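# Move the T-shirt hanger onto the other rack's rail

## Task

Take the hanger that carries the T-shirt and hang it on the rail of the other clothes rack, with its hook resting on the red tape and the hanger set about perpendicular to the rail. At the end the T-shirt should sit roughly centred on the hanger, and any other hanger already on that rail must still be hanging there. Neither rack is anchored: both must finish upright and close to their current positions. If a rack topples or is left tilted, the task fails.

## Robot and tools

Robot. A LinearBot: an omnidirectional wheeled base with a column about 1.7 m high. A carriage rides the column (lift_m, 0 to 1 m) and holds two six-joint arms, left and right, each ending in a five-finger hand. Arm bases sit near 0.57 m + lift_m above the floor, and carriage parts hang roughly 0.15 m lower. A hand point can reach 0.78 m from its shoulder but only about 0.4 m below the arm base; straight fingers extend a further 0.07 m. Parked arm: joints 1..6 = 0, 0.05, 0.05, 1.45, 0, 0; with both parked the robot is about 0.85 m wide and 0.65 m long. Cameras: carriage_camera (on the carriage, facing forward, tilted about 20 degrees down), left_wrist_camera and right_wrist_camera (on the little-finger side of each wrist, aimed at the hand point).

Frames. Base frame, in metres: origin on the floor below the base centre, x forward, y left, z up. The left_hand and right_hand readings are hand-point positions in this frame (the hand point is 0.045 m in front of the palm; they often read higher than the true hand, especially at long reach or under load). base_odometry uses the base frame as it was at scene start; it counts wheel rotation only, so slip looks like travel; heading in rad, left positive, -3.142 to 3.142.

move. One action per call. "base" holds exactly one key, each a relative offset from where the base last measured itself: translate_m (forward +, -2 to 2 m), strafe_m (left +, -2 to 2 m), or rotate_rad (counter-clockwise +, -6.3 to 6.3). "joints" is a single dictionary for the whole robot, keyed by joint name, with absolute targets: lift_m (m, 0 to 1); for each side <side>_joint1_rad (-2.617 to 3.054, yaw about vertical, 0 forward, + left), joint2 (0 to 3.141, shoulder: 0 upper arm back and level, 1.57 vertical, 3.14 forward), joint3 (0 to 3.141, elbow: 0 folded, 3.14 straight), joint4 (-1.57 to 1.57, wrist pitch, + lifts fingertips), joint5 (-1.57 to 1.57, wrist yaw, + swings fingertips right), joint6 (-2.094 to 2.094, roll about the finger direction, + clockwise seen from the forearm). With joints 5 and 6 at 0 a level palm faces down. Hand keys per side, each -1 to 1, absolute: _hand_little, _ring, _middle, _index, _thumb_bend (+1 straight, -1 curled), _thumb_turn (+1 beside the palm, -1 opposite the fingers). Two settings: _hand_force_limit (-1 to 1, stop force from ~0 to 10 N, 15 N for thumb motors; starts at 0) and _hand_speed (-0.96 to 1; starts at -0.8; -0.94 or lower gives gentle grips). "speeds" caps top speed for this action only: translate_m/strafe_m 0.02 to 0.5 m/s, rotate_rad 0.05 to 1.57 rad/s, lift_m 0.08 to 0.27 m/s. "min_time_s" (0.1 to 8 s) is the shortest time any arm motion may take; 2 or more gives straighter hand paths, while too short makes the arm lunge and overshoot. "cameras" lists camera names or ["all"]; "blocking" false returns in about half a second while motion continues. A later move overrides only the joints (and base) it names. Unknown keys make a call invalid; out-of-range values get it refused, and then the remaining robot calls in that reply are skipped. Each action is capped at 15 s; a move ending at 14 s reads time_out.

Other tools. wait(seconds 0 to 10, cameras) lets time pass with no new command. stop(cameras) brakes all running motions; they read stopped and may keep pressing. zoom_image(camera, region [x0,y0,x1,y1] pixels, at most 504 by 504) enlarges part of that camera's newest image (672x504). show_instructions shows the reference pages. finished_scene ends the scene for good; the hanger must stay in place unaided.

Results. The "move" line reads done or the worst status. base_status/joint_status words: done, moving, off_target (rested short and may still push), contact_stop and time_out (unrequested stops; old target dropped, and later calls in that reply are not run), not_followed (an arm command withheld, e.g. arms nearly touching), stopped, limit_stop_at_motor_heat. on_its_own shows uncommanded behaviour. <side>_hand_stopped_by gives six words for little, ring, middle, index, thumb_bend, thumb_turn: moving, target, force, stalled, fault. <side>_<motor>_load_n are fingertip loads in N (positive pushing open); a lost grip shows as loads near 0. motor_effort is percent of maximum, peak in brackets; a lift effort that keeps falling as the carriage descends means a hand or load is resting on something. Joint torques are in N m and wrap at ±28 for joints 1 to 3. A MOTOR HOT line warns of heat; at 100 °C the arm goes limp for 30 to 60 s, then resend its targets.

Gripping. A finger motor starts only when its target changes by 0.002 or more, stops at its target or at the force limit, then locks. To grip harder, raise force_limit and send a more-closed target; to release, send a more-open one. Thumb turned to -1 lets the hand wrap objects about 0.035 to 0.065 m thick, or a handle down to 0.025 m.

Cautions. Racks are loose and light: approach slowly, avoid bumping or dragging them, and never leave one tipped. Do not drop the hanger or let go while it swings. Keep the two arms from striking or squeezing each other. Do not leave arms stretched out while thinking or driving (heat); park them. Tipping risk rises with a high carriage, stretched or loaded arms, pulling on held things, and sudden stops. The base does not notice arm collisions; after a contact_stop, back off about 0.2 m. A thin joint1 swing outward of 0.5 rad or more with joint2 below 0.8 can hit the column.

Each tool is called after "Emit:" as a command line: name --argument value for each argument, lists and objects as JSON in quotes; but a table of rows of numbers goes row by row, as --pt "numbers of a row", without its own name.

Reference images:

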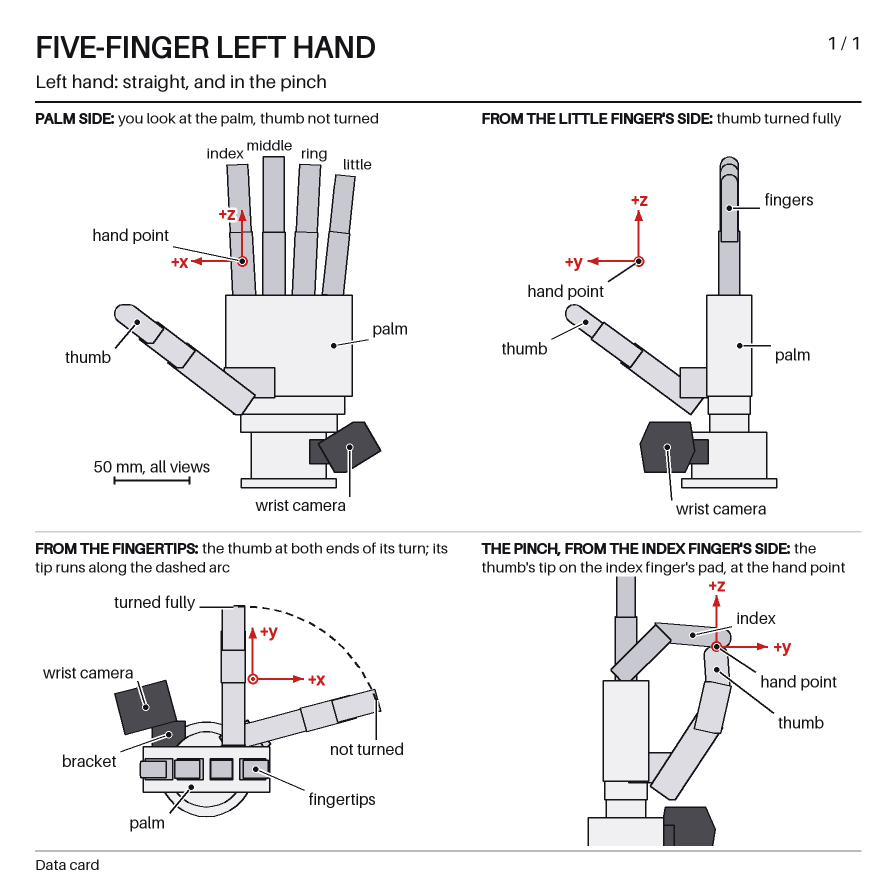

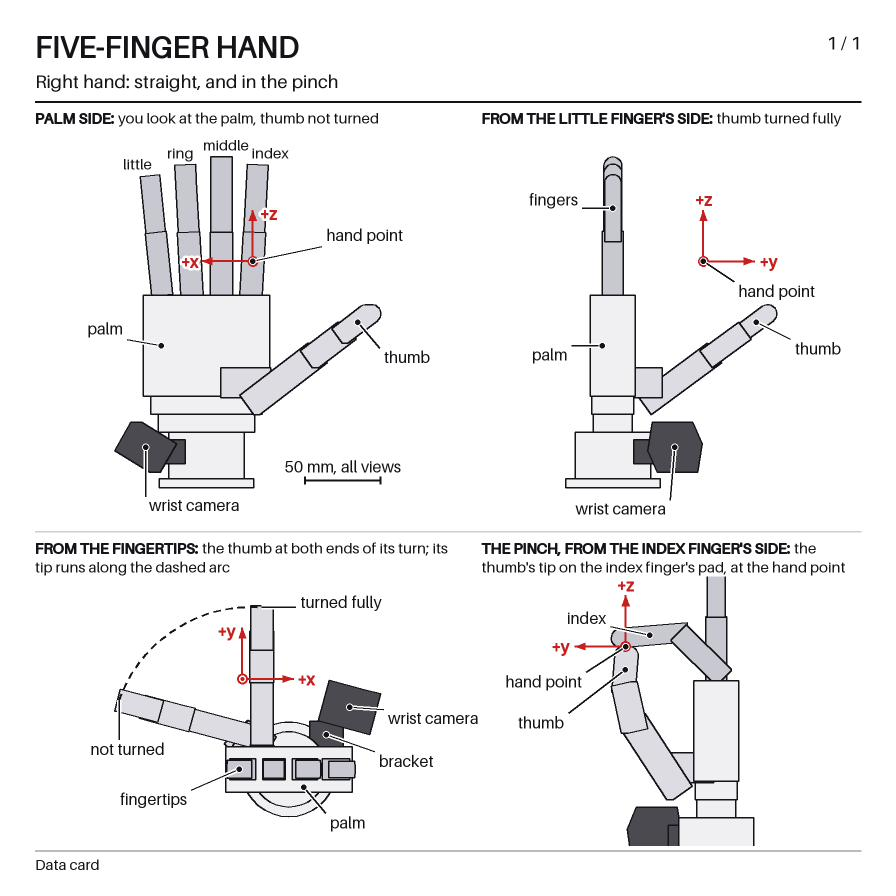

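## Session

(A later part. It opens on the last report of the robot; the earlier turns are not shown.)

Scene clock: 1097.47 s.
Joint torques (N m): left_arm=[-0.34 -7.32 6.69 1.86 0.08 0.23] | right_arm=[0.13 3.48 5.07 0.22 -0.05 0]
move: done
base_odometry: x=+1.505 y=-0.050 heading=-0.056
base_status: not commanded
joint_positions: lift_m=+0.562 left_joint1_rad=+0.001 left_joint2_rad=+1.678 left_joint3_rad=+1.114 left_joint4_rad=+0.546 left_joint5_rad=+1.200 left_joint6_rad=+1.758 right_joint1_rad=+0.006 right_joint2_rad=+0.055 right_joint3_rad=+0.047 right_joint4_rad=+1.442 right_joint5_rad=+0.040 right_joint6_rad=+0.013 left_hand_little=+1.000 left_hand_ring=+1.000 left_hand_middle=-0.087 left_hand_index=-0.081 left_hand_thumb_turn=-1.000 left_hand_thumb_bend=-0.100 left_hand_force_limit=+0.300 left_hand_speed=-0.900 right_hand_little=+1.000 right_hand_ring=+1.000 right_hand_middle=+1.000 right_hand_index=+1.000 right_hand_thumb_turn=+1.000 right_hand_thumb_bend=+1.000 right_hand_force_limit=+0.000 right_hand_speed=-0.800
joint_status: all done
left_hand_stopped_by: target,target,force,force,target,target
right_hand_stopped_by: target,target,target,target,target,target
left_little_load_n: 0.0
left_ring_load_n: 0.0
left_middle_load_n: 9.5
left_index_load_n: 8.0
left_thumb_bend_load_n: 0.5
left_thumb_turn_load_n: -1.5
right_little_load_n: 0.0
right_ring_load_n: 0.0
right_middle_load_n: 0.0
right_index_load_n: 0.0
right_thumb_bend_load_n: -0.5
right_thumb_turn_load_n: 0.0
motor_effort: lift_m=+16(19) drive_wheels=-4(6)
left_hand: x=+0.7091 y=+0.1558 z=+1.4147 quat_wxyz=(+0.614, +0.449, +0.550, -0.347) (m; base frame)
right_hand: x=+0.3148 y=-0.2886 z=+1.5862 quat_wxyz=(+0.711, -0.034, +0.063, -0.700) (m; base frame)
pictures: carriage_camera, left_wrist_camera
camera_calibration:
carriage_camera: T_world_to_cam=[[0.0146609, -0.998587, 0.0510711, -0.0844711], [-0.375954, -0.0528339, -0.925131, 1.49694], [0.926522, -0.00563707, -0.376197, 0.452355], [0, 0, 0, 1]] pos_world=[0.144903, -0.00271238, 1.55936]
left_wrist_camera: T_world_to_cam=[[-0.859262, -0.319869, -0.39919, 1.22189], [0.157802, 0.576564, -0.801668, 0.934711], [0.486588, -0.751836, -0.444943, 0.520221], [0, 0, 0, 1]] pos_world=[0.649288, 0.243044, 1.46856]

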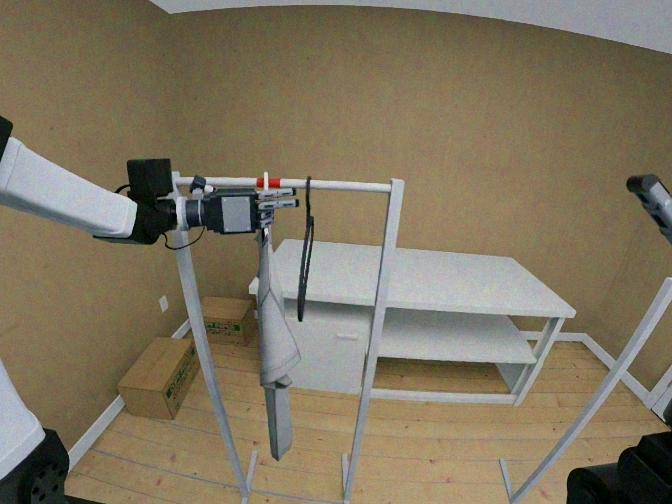

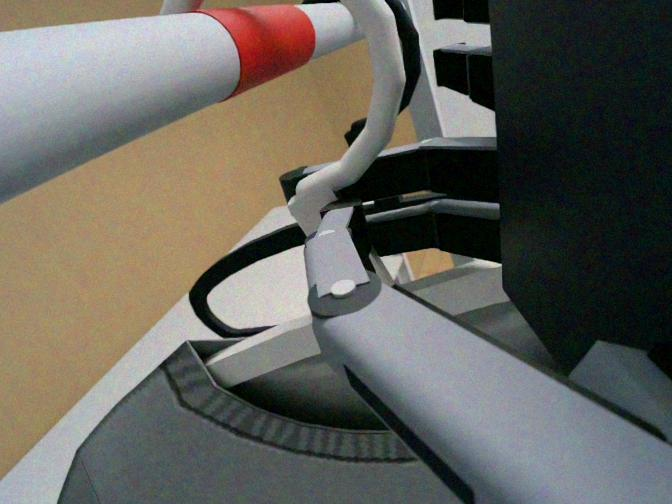

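Emit:
move --joints '{"lift_m": 0.555}' --speeds '{"lift_m": 0.08}' --cameras '["left_wrist_camera", "carriage_camera"]'

Emit:
zoom_image --camera "carriage_camera" --region '[190, 140, 340, 250]'

Emit:
zoom_image --camera "left_wrist_camera" --region '[100, 0, 520, 300]'

Scene clock: 1103.40 s.
Joint torques (N m): left_arm=[-0.13 -7.36 6.74 1.85 0.09 0.27] | right_arm=[0.12 3.62 4.9 0.3 -0.03 -0.01]
move: done
base_odometry: x=+1.505 y=-0.050 heading=-0.056
base_status: not commanded
joint_positions: lift_m=+0.555 left_joint1_rad=+0.001 left_joint2_rad=+1.678 left_joint3_rad=+1.114 left_joint4_rad=+0.553 left_joint5_rad=+1.200 left_joint6_rad=+1.759 right_joint1_rad=+0.006 right_joint2_rad=+0.055 right_joint3_rad=+0.047 right_joint4_rad=+1.442 right_joint5_rad=+0.040 right_joint6_rad=+0.013 left_hand_little=+1.000 left_hand_ring=+1.000 left_hand_middle=-0.087 left_hand_index=-0.081 left_hand_thumb_turn=-1.000 left_hand_thumb_bend=-0.100 left_hand_force_limit=+0.300 left_hand_speed=-0.900 right_hand_little=+1.000 right_hand_ring=+1.000 right_hand_middle=+1.000 right_hand_index=+1.000 right_hand_thumb_turn=+1.000 right_hand_thumb_bend=+1.000 right_hand_force_limit=+0.000 right_hand_speed=-0.800
joint_status: all done
left_hand_stopped_by: target,target,force,force,target,target
right_hand_stopped_by: target,target,target,target,target,target
left_little_load_n: 0.0
left_ring_load_n: 0.0
left_middle_load_n: 9.0
left_index_load_n: 7.5
left_thumb_bend_load_n: 1.0
left_thumb_turn_load_n: -1.5
right_little_load_n: 0.0
right_ring_load_n: 0.0
right_middle_load_n: 0.0
right_index_load_n: 0.0
right_thumb_bend_load_n: 0.0
right_thumb_turn_load_n: 0.0
motor_effort: lift_m=+17(18) drive_wheels=-6(6)
left_hand: x=+0.7093 y=+0.1558 z=+1.4091 quat_wxyz=(+0.616, +0.450, +0.547, -0.345) (m; base frame)
right_hand: x=+0.3149 y=-0.2886 z=+1.5792 quat_wxyz=(+0.711, -0.034, +0.063, -0.700) (m; base frame)
pictures: carriage_camera, left_wrist_camera
camera_calibration:
carriage_camera: T_world_to_cam=[[0.0146609, -0.998587, 0.0510711, -0.0841136], [-0.375954, -0.0528339, -0.925131, 1.49047], [0.926522, -0.00563707, -0.376197, 0.449722], [0, 0, 0, 1]] pos_world=[0.144903, -0.00271238, 1.55236]
left_wrist_camera: T_world_to_cam=[[-0.856074, -0.319691, -0.406123, 1.22734], [0.164186, 0.576853, -0.800177, 0.923529], [0.490082, -0.751691, -0.44134, 0.51007], [0, 0, 0, 1]] pos_world=[0.64909, 0.243044, 1.46255]

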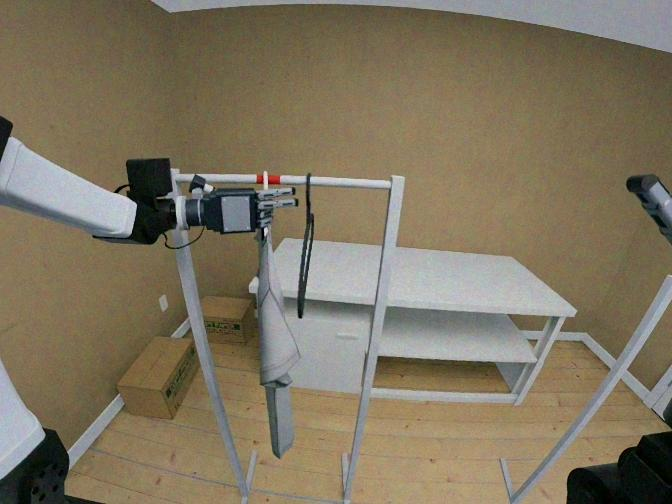

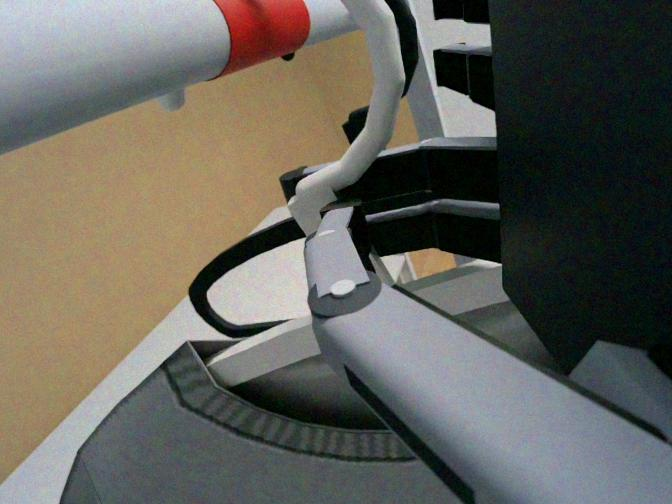

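Scaled by 3.360 from the camera's 672x504 image, which has a finer 960x720 frame.

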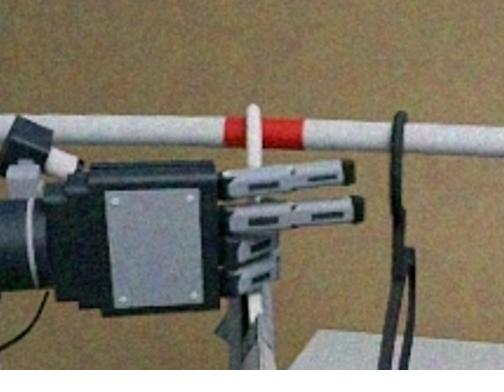

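Scaled by 1.200 from the camera's 672x504 image, which has a finer 960x720 frame.

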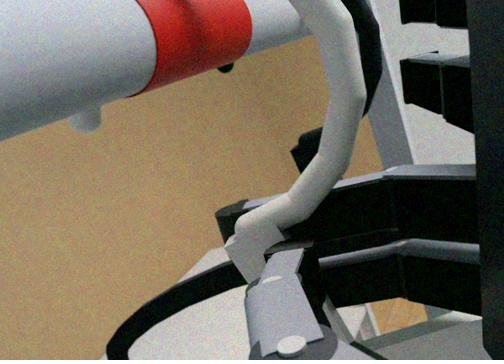

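Emit:
move --joints '{"lift_m": 0.548}' --speeds '{"lift_m": 0.08}' --cameras '["left_wrist_camera", "carriage_camera"]'

Emit:
zoom_image --camera "carriage_camera" --region '[190, 140, 340, 250]'

Emit:
zoom_image --camera "left_wrist_camera" --region '[100, 0, 520, 300]'

Scene clock: 1108.63 s.
Joint torques (N m): left_arm=[-0.46 -7.34 6.57 1.59 0.07 0.25] | right_arm=[-0.08 3.45 5.03 0.26 -0.04 -0.01]
move: done
base_odometry: x=+1.505 y=-0.050 heading=-0.056
base_status: not commanded
joint_positions: lift_m=+0.548 left_joint1_rad=+0.001 left_joint2_rad=+1.678 left_joint3_rad=+1.114 left_joint4_rad=+0.582 left_joint5_rad=+1.195 left_joint6_rad=+1.761 right_joint1_rad=+0.006 right_joint2_rad=+0.055 right_joint3_rad=+0.047 right_joint4_rad=+1.442 right_joint5_rad=+0.040 right_joint6_rad=+0.013 left_hand_little=+1.000 left_hand_ring=+1.000 left_hand_middle=-0.087 left_hand_index=-0.081 left_hand_thumb_turn=-1.000 left_hand_thumb_bend=-0.100 left_hand_force_limit=+0.300 left_hand_speed=-0.900 right_hand_little=+1.000 right_hand_ring=+1.000 right_hand_middle=+1.000 right_hand_index=+1.000 right_hand_thumb_turn=+1.000 right_hand_thumb_bend=+1.000 right_hand_force_limit=+0.000 right_hand_speed=-0.800
joint_status: all done
left_hand_stopped_by: target,target,force,force,target,target
right_hand_stopped_by: target,target,target,target,target,target
left_little_load_n: 0.0
left_ring_load_n: 0.0
left_middle_load_n: 9.0
left_index_load_n: 8.0
left_thumb_bend_load_n: 1.5
left_thumb_turn_load_n: -2.0
right_little_load_n: 0.0
right_ring_load_n: 0.0
right_middle_load_n: -0.5
right_index_load_n: 0.0
right_thumb_bend_load_n: 0.0
right_thumb_turn_load_n: 0.0
motor_effort: lift_m=+17(17) drive_wheels=-5(6)
left_hand: x=+0.7106 y=+0.1564 z=+1.4081 quat_wxyz=(+0.625, +0.454, +0.539, -0.336) (m; base frame)
right_hand: x=+0.3149 y=-0.2886 z=+1.5723 quat_wxyz=(+0.711, -0.034, +0.063, -0.700) (m; base frame)
pictures: carriage_camera, left_wrist_camera
camera_calibration:
carriage_camera: T_world_to_cam=[[0.0146609, -0.998587, 0.0510711, -0.0837612], [-0.375954, -0.0528339, -0.925131, 1.48408], [0.926522, -0.00563707, -0.376197, 0.447126], [0, 0, 0, 1]] pos_world=[0.144903, -0.00271238, 1.54546]
left_wrist_camera: T_world_to_cam=[[-0.841721, -0.323235, -0.432464, 1.25574], [0.185982, 0.578383, -0.794282, 0.898172], [0.50687, -0.748994, -0.426721, 0.476542], [0, 0, 0, 1]] pos_world=[0.648393, 0.243338, 1.45981]

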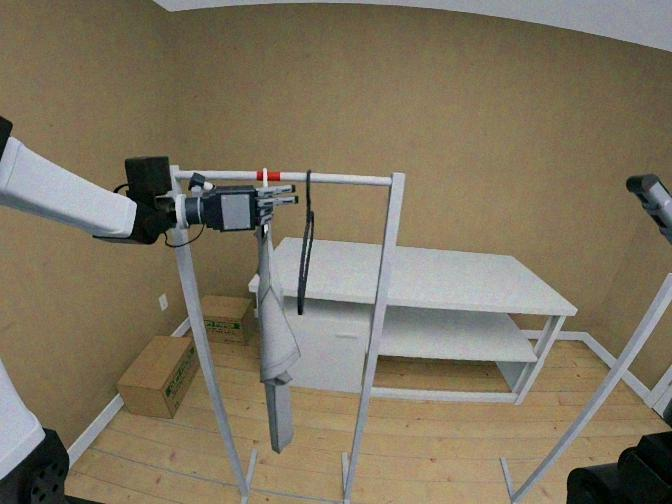

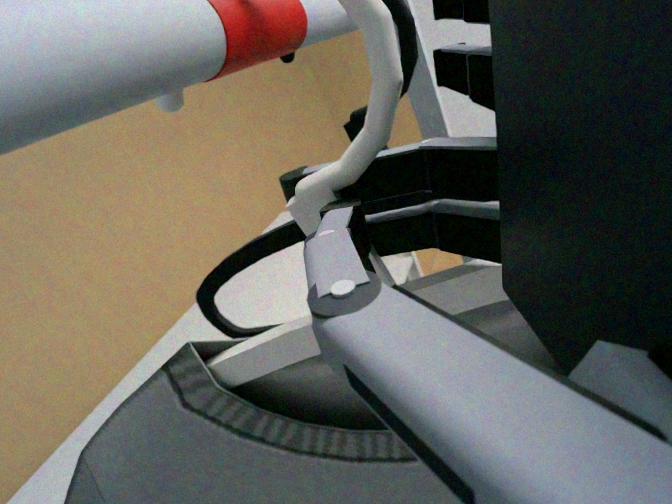

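Scaled by 3.360 from the camera's 672x504 image, which has a finer 960x720 frame.

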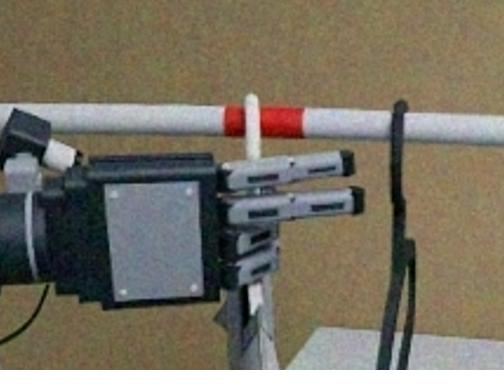

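Scaled by 1.200 from the camera's 672x504 image, which has a finer 960x720 frame.

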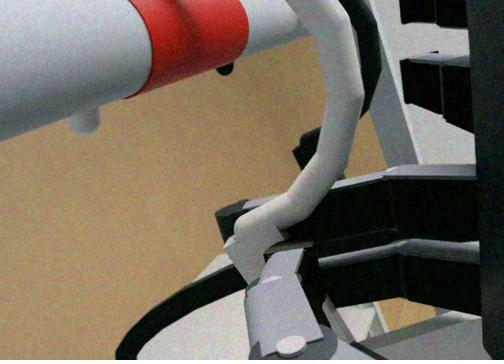

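Emit:
move --joints '{"left_hand_index": 1, "left_hand_middle": 1, "left_hand_speed": -0.8}' --cameras '["left_wrist_camera", "carriage_camera"]'

Emit:
zoom_image --camera "carriage_camera" --region '[190, 140, 340, 250]'

Emit:
zoom_image --camera "left_wrist_camera" --region '[100, 0, 520, 300]'

Scene clock: 1133.27 s.
Joint torques (N m): left_arm=[-0.32 -7.34 6.6 1.5 0.1 0.21] | right_arm=[0.02 3.43 4.89 0.26 -0.05 0.04]
move: done
base_odometry: x=+1.505 y=-0.050 heading=-0.056
base_status: not commanded
joint_positions: lift_m=+0.548 left_joint1_rad=+0.001 left_joint2_rad=+1.678 left_joint3_rad=+1.114 left_joint4_rad=+0.582 left_joint5_rad=+1.195 left_joint6_rad=+1.761 right_joint1_rad=+0.006 right_joint2_rad=+0.055 right_joint3_rad=+0.047 right_joint4_rad=+1.442 right_joint5_rad=+0.040 right_joint6_rad=+0.013 left_hand_little=+1.000 left_hand_ring=+1.000 left_hand_middle=+1.000 left_hand_index=+1.000 left_hand_thumb_turn=-1.000 left_hand_thumb_bend=-0.100 left_hand_force_limit=+0.300 left_hand_speed=-0.800 right_hand_little=+1.000 right_hand_ring=+1.000 right_hand_middle=+1.000 right_hand_index=+1.000 right_hand_thumb_turn=+1.000 right_hand_thumb_bend=+1.000 right_hand_force_limit=+0.000 right_hand_speed=-0.800
joint_status: all done
left_hand_stopped_by: target,target,target,target,target,target
right_hand_stopped_by: target,target,target,target,target,target
left_little_load_n: 0.0
left_ring_load_n: 0.0
left_middle_load_n: -0.5
left_index_load_n: 0.0
left_thumb_bend_load_n: 0.0
left_thumb_turn_load_n: 0.5
right_little_load_n: 0.0
right_ring_load_n: 0.0
right_middle_load_n: 0.0
right_index_load_n: 0.0
right_thumb_bend_load_n: 0.0
right_thumb_turn_load_n: 0.0
motor_effort: lift_m=+16(17) drive_wheels=-4(6)
left_hand: x=+0.7106 y=+0.1564 z=+1.4081 quat_wxyz=(+0.625, +0.454, +0.539, -0.336) (m; base frame)
right_hand: x=+0.3149 y=-0.2886 z=+1.5723 quat_wxyz=(+0.711, -0.034, +0.063, -0.700) (m; base frame)
pictures: carriage_camera, left_wrist_camera
camera_calibration:
carriage_camera: T_world_to_cam=[[0.0146609, -0.998587, 0.0510711, -0.0837612], [-0.375954, -0.0528339, -0.925131, 1.48408], [0.926522, -0.00563707, -0.376197, 0.447126], [0, 0, 0, 1]] pos_world=[0.144903, -0.00271238, 1.54546]
left_wrist_camera: T_world_to_cam=[[-0.841721, -0.323235, -0.432464, 1.25574], [0.185982, 0.578383, -0.794282, 0.898172], [0.50687, -0.748994, -0.426721, 0.476542], [0, 0, 0, 1]] pos_world=[0.648393, 0.243338, 1.45981]

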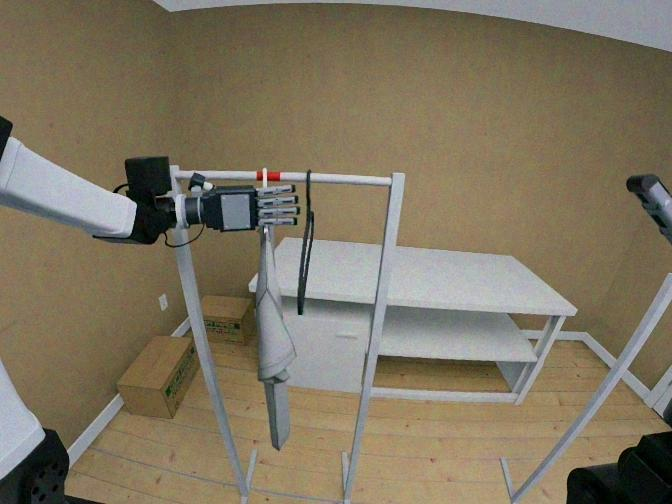

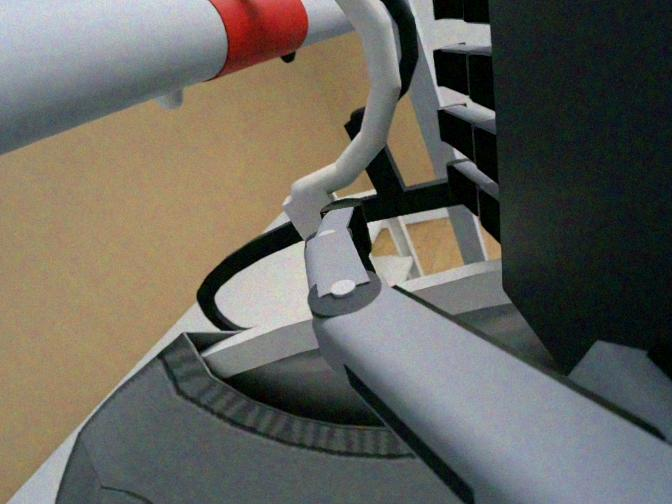

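Scaled by 3.360 from the camera's 672x504 image, which has a finer 960x720 frame.

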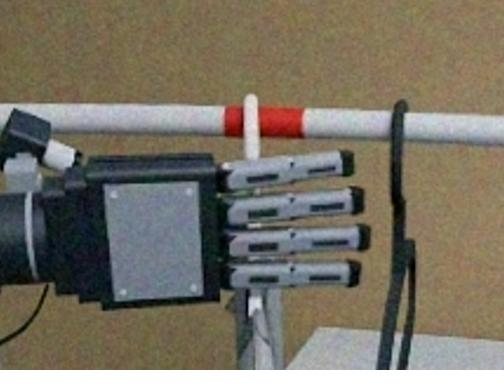

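Scaled by 1.200 from the camera's 672x504 image, which has a finer 960x720 frame.

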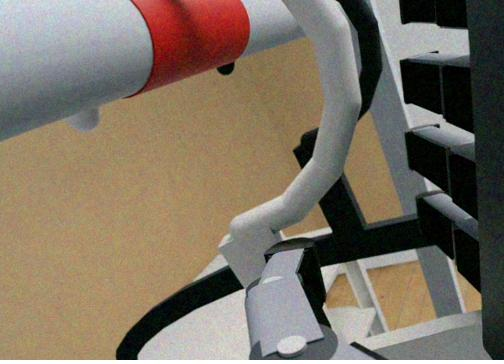

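Emit:
move --base '{"strafe_m": 0.03}' --speeds '{"strafe_m": 0.05}' --cameras '["left_wrist_camera", "carriage_camera"]'

Emit:
zoom_image --camera "carriage_camera" --region '[190, 140, 340, 250]'

Scene clock: 1138.17 s.
Joint torques (N m): left_arm=[-0.24 -7.1 6.46 1.54 0.03 0.25] | right_arm=[0.1 3.45 4.88 0.27 0 -0.02]
move: done
base_odometry: x=+1.507 y=-0.021 heading=-0.057
base_status: done
joint_positions: lift_m=+0.548 left_joint1_rad=+0.000 left_joint2_rad=+1.678 left_joint3_rad=+1.114 left_joint4_rad=+0.582 left_joint5_rad=+1.196 left_joint6_rad=+1.761 right_joint1_rad=+0.006 right_joint2_rad=+0.055 right_joint3_rad=+0.047 right_joint4_rad=+1.442 right_joint5_rad=+0.040 right_joint6_rad=+0.013 left_hand_little=+1.000 left_hand_ring=+1.000 left_hand_middle=+1.000 left_hand_index=+1.000 left_hand_thumb_turn=-1.000 left_hand_thumb_bend=-0.100 left_hand_force_limit=+0.300 left_hand_speed=-0.800 right_hand_little=+1.000 right_hand_ring=+1.000 right_hand_middle=+1.000 right_hand_index=+1.000 right_hand_thumb_turn=+1.000 right_hand_thumb_bend=+1.000 right_hand_force_limit=+0.000 right_hand_speed=-0.800
joint_status: not commanded
left_hand_stopped_by: target,target,target,target,target,target
right_hand_stopped_by: target,target,target,target,target,target
left_little_load_n: 0.0
left_ring_load_n: 0.0
left_middle_load_n: 0.0
left_index_load_n: 0.0
left_thumb_bend_load_n: 0.0
left_thumb_turn_load_n: 0.0
right_little_load_n: 0.0
right_ring_load_n: 0.0
right_middle_load_n: 0.0
right_index_load_n: 0.0
right_thumb_bend_load_n: 0.0
right_thumb_turn_load_n: 0.0
motor_effort: lift_m=+17(17) drive_wheels=+2(8)
left_hand: x=+0.7103 y=+0.1557 z=+1.4081 quat_wxyz=(+0.624, +0.455, +0.538, -0.337) (m; base frame)
right_hand: x=+0.3149 y=-0.2886 z=+1.5723 quat_wxyz=(+0.711, -0.034, +0.063, -0.700) (m; base frame)
pictures: carriage_camera, left_wrist_camera
camera_calibration:
carriage_camera: T_world_to_cam=[[0.0146609, -0.998587, 0.0510711, -0.0837612], [-0.375954, -0.0528339, -0.925131, 1.48408], [0.926522, -0.00563707, -0.376197, 0.447126], [0, 0, 0, 1]] pos_world=[0.144903, -0.00271238, 1.54546]
left_wrist_camera: T_world_to_cam=[[-0.842484, -0.321195, -0.432499, 1.25543], [0.187398, 0.577957, -0.794259, 0.897706], [0.505078, -0.7502, -0.426728, 0.477659], [0, 0, 0, 1]] pos_world=[0.648196, 0.242742, 1.45981]

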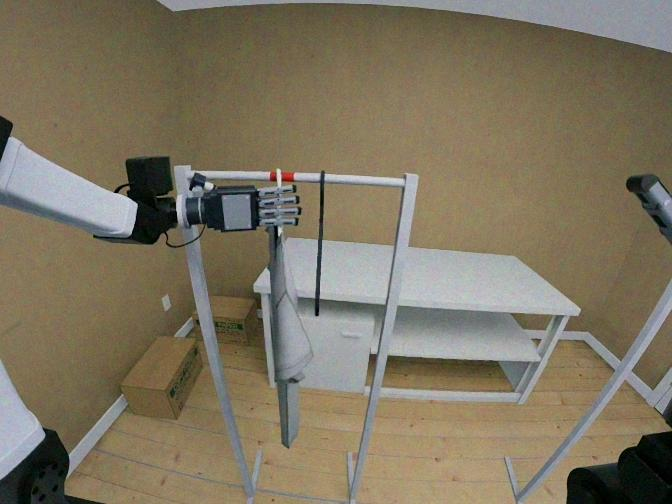

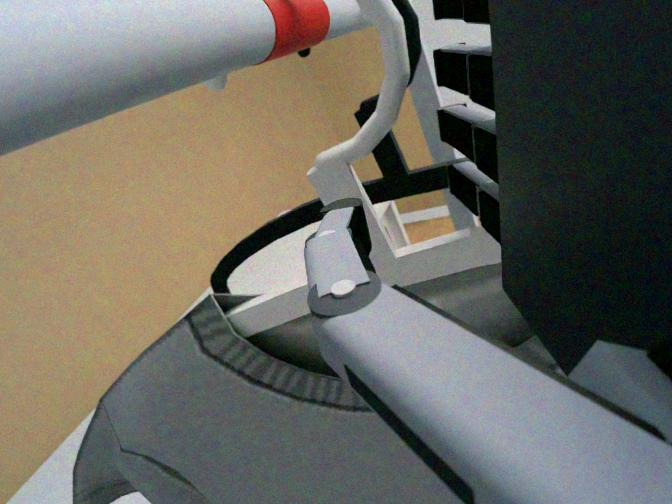

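Scaled by 3.360 from the camera's 672x504 image, which has a finer 960x720 frame.

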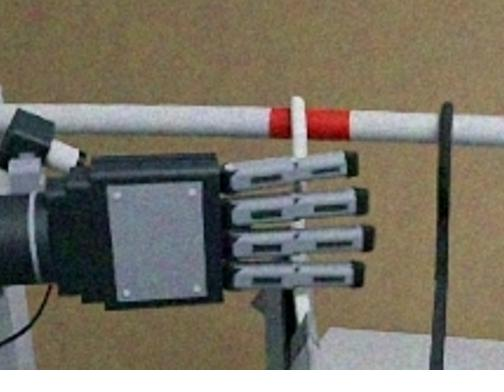

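Emit:
move --base '{"strafe_m": 0.065}' --speeds '{"strafe_m": 0.06}' --cameras '["left_wrist_camera", "carriage_camera"]'

Emit:
zoom_image --camera "carriage_camera" --region '[220, 140, 370, 250]'

Scene clock: 1144.80 s.
Joint torques (N m): left_arm=[-0.2 -7.51 6.93 1.48 0.07 0.24] | right_arm=[0.16 3.48 4.81 0.26 -0.05 -0.04]
move: done
base_odometry: x=+1.511 y=+0.044 heading=-0.057
base_status: done
joint_positions: lift_m=+0.548 left_joint1_rad=-0.001 left_joint2_rad=+1.678 left_joint3_rad=+1.114 left_joint4_rad=+0.582 left_joint5_rad=+1.197 left_joint6_rad=+1.761 right_joint1_rad=+0.006 right_joint2_rad=+0.055 right_joint3_rad=+0.047 right_joint4_rad=+1.442 right_joint5_rad=+0.040 right_joint6_rad=+0.013 left_hand_little=+1.000 left_hand_ring=+1.000 left_hand_middle=+1.000 left_hand_index=+1.000 left_hand_thumb_turn=-1.000 left_hand_thumb_bend=-0.100 left_hand_force_limit=+0.300 left_hand_speed=-0.800 right_hand_little=+1.000 right_hand_ring=+1.000 right_hand_middle=+1.000 right_hand_index=+1.000 right_hand_thumb_turn=+1.000 right_hand_thumb_bend=+1.000 right_hand_force_limit=+0.000 right_hand_speed=-0.800
joint_status: not commanded
left_hand_stopped_by: target,target,target,target,target,target
right_hand_stopped_by: target,target,target,target,target,target
left_little_load_n: 0.0
left_ring_load_n: 0.0
left_middle_load_n: 0.0
left_index_load_n: 0.0
left_thumb_bend_load_n: 0.0
left_thumb_turn_load_n: 0.0
right_little_load_n: 0.0
right_ring_load_n: 0.0
right_middle_load_n: 0.0
right_index_load_n: 0.0
right_thumb_bend_load_n: 0.0
right_thumb_turn_load_n: 0.0
motor_effort: lift_m=+17(17) drive_wheels=-5(10)
left_hand: x=+0.7100 y=+0.1552 z=+1.4081 quat_wxyz=(+0.624, +0.456, +0.538, -0.337) (m; base frame)
right_hand: x=+0.3149 y=-0.2886 z=+1.5723 quat_wxyz=(+0.711, -0.034, +0.063, -0.700) (m; base frame)
pictures: carriage_camera, left_wrist_camera
camera_calibration:
carriage_camera: T_world_to_cam=[[0.0146609, -0.998587, 0.0510711, -0.0837612], [-0.375954, -0.0528339, -0.925131, 1.48408], [0.926522, -0.00563707, -0.376197, 0.447126], [0, 0, 0, 1]] pos_world=[0.144903, -0.00271238, 1.54546]
left_wrist_camera: T_world_to_cam=[[-0.843067, -0.319612, -0.432535, 1.25527], [0.188494, 0.577639, -0.794232, 0.897281], [0.503695, -0.75112, -0.426743, 0.478551], [0, 0, 0, 1]] pos_world=[0.648098, 0.242344, 1.45981]

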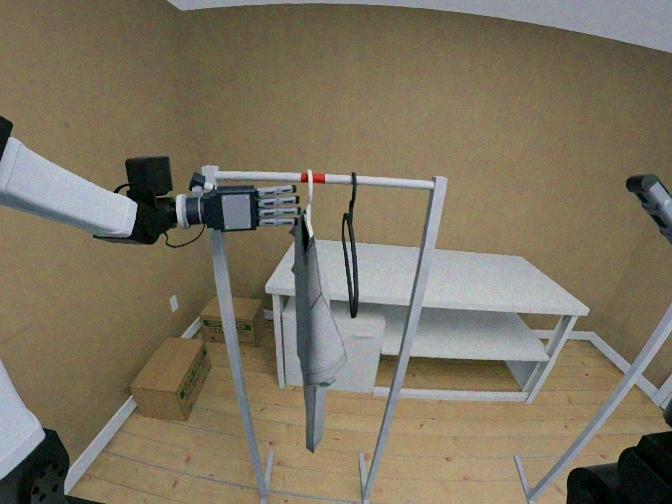

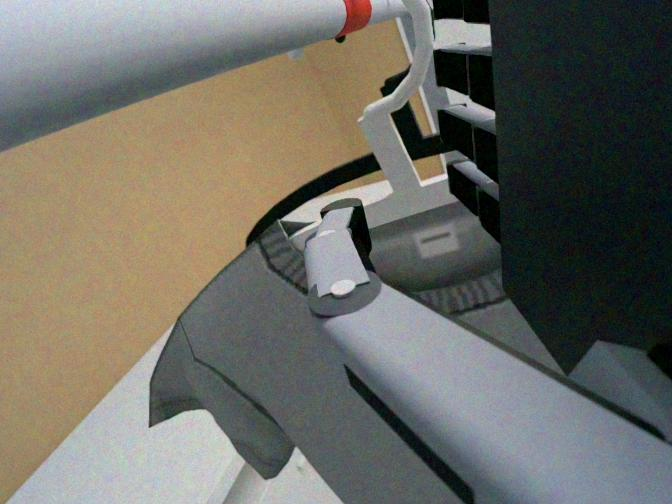

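Scaled by 3.360 from the camera's 672x504 image, which has a finer 960x720 frame.

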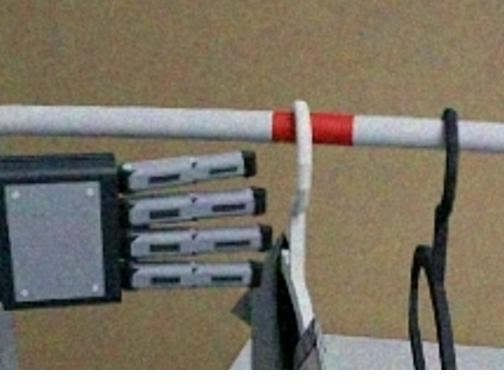

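Emit:
move --base '{"translate_m": -0.05}' --speeds '{"translate_m": 0.05}'

Emit:
move --base '{"translate_m": -0.3}' --joints '{"lift_m": 0.57}' --speeds '{"translate_m": 0.1, "lift_m": 0.08}' --cameras '["left_wrist_camera", "carriage_camera"]'

Emit:
zoom_image --camera "carriage_camera" --region '[220, 140, 440, 400]'

Emit:
zoom_image --camera "carriage_camera" --region '[270, 150, 370, 230]'

Scene clock: 1160.93 s.
Joint torques (N m): left_arm=[-0.03 -7.43 6.65 1.52 0.06 0.27] | right_arm=[0.13 3.51 5.12 0.24 -0.02 0]
move: done
base_odometry: x=+1.461 y=+0.047 heading=-0.057
base_status: done
joint_positions: lift_m=+0.548 left_joint1_rad=-0.001 left_joint2_rad=+1.678 left_joint3_rad=+1.114 left_joint4_rad=+0.582 left_joint5_rad=+1.198 left_joint6_rad=+1.761 right_joint1_rad=+0.006 right_joint2_rad=+0.055 right_joint3_rad=+0.047 right_joint4_rad=+1.442 right_joint5_rad=+0.040 right_joint6_rad=+0.013 left_hand_little=+1.000 left_hand_ring=+1.000 left_hand_middle=+1.000 left_hand_index=+1.000 left_hand_thumb_turn=-1.000 left_hand_thumb_bend=-0.100 left_hand_force_limit=+0.300 left_hand_speed=-0.800 right_hand_little=+1.000 right_hand_ring=+1.000 right_hand_middle=+1.000 right_hand_index=+1.000 right_hand_thumb_turn=+1.000 right_hand_thumb_bend=+1.000 right_hand_force_limit=+0.000 right_hand_speed=-0.800
joint_status: not commanded
left_hand_stopped_by: target,target,target,target,target,target
right_hand_stopped_by: target,target,target,target,target,target
left_little_load_n: -0.5
left_ring_load_n: 0.0
left_middle_load_n: 0.0
left_index_load_n: 0.0
left_thumb_bend_load_n: 0.0
left_thumb_turn_load_n: 0.5
right_little_load_n: 0.0
right_ring_load_n: 0.0
right_middle_load_n: 0.0
right_index_load_n: 0.0
right_thumb_bend_load_n: 0.0
right_thumb_turn_load_n: 0.0
motor_effort: lift_m=+16(17) drive_wheels=-3(7)
left_hand: x=+0.7099 y=+0.1552 z=+1.4081 quat_wxyz=(+0.624, +0.456, +0.538, -0.338) (m; base frame)
right_hand: x=+0.3148 y=-0.2886 z=+1.5723 quat_wxyz=(+0.711, -0.034, +0.063, -0.700) (m; base frame)
pictures: none

Scene clock: 1164.73 s.
Joint torques (N m): left_arm=[-0.16 -7.25 6.57 1.52 0.02 0.26] | right_arm=[0.01 3.41 4.9 0.21 -0.05 0]
move: done
base_odometry: x=+1.161 y=+0.064 heading=-0.057
base_status: done
joint_positions: lift_m=+0.570 left_joint1_rad=-0.001 left_joint2_rad=+1.678 left_joint3_rad=+1.114 left_joint4_rad=+0.581 left_joint5_rad=+1.198 left_joint6_rad=+1.761 right_joint1_rad=+0.006 right_joint2_rad=+0.055 right_joint3_rad=+0.047 right_joint4_rad=+1.443 right_joint5_rad=+0.040 right_joint6_rad=+0.013 left_hand_little=+1.000 left_hand_ring=+1.000 left_hand_middle=+1.000 left_hand_index=+1.000 left_hand_thumb_turn=-1.000 left_hand_thumb_bend=-0.100 left_hand_force_limit=+0.300 left_hand_speed=-0.800 right_hand_little=+1.000 right_hand_ring=+1.000 right_hand_middle=+1.000 right_hand_index=+1.000 right_hand_thumb_turn=+1.000 right_hand_thumb_bend=+1.000 right_hand_force_limit=+0.000 right_hand_speed=-0.800
joint_status: all done
left_hand_stopped_by: target,target,target,target,target,target
right_hand_stopped_by: target,target,target,target,target,target
left_little_load_n: 0.0
left_ring_load_n: 0.0
left_middle_load_n: 0.0
left_index_load_n: 0.0
left_thumb_bend_load_n: 0.0
left_thumb_turn_load_n: 0.0
right_little_load_n: 0.0
right_ring_load_n: 0.0
right_middle_load_n: 0.0
right_index_load_n: 0.0
right_thumb_bend_load_n: 0.0
right_thumb_turn_load_n: 0.0
motor_effort: lift_m=+23(28) drive_wheels=-1(11)
left_hand: x=+0.7099 y=+0.1552 z=+1.4292 quat_wxyz=(+0.624, +0.455, +0.538, -0.338) (m; base frame)
right_hand: x=+0.3147 y=-0.2886 z=+1.5936 quat_wxyz=(+0.711, -0.034, +0.062, -0.700) (m; base frame)
pictures: carriage_camera, left_wrist_camera
camera_calibration:
carriage_camera: T_world_to_cam=[[0.0146609, -0.998587, 0.0510711, -0.0848439], [-0.375954, -0.0528339, -0.925131, 1.5037], [0.926522, -0.00563707, -0.376197, 0.455102], [0, 0, 0, 1]] pos_world=[0.144903, -0.00271238, 1.56666]
left_wrist_camera: T_world_to_cam=[[-0.843527, -0.319316, -0.431857, 1.26362], [0.188066, 0.577559, -0.794391, 0.914571], [0.503084, -0.751307, -0.427134, 0.488576], [0, 0, 0, 1]] pos_world=[0.648098, 0.242345, 1.48092]

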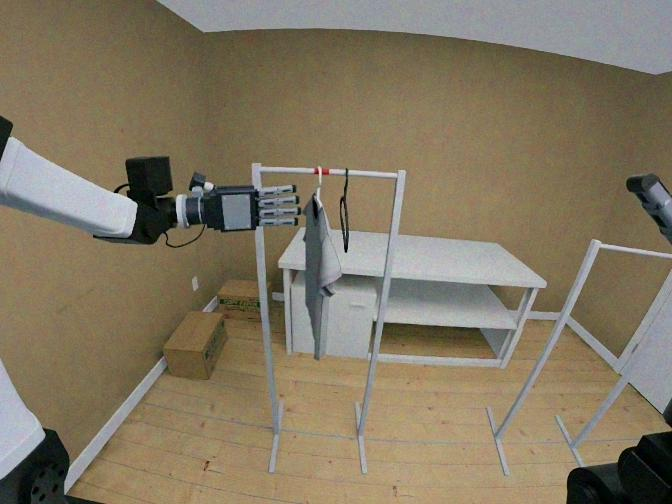

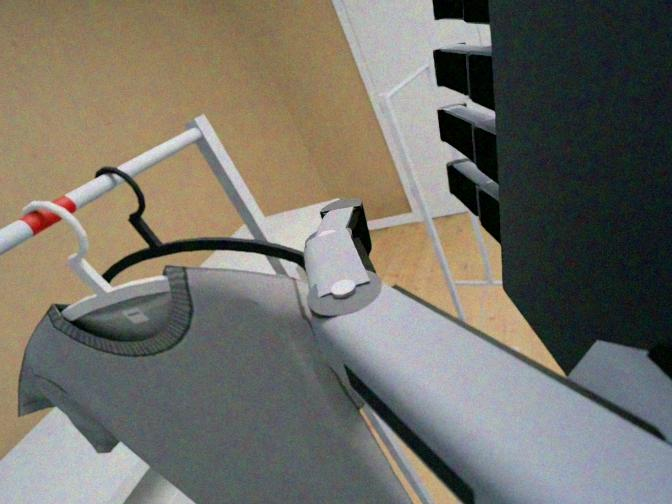

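Scaled by 1.938 from the camera's 672x504 image, which has a finer 960x720 frame.

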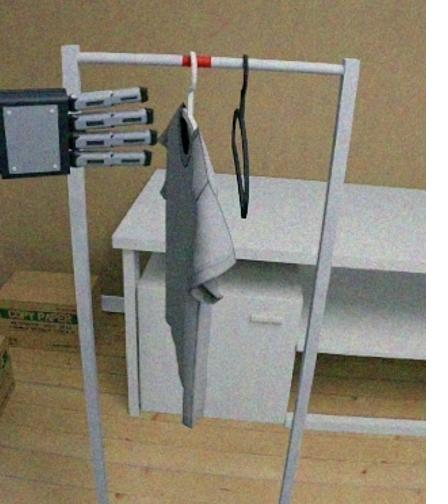

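Scaled by 5.040 from the camera's 672x504 image, which has a finer 960x720 frame.

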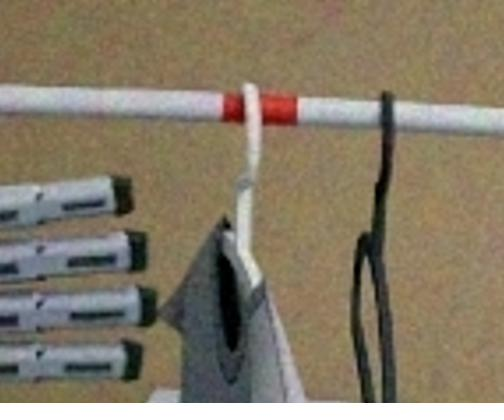

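Emit:
finished_scene

The scene is finished: the task was done.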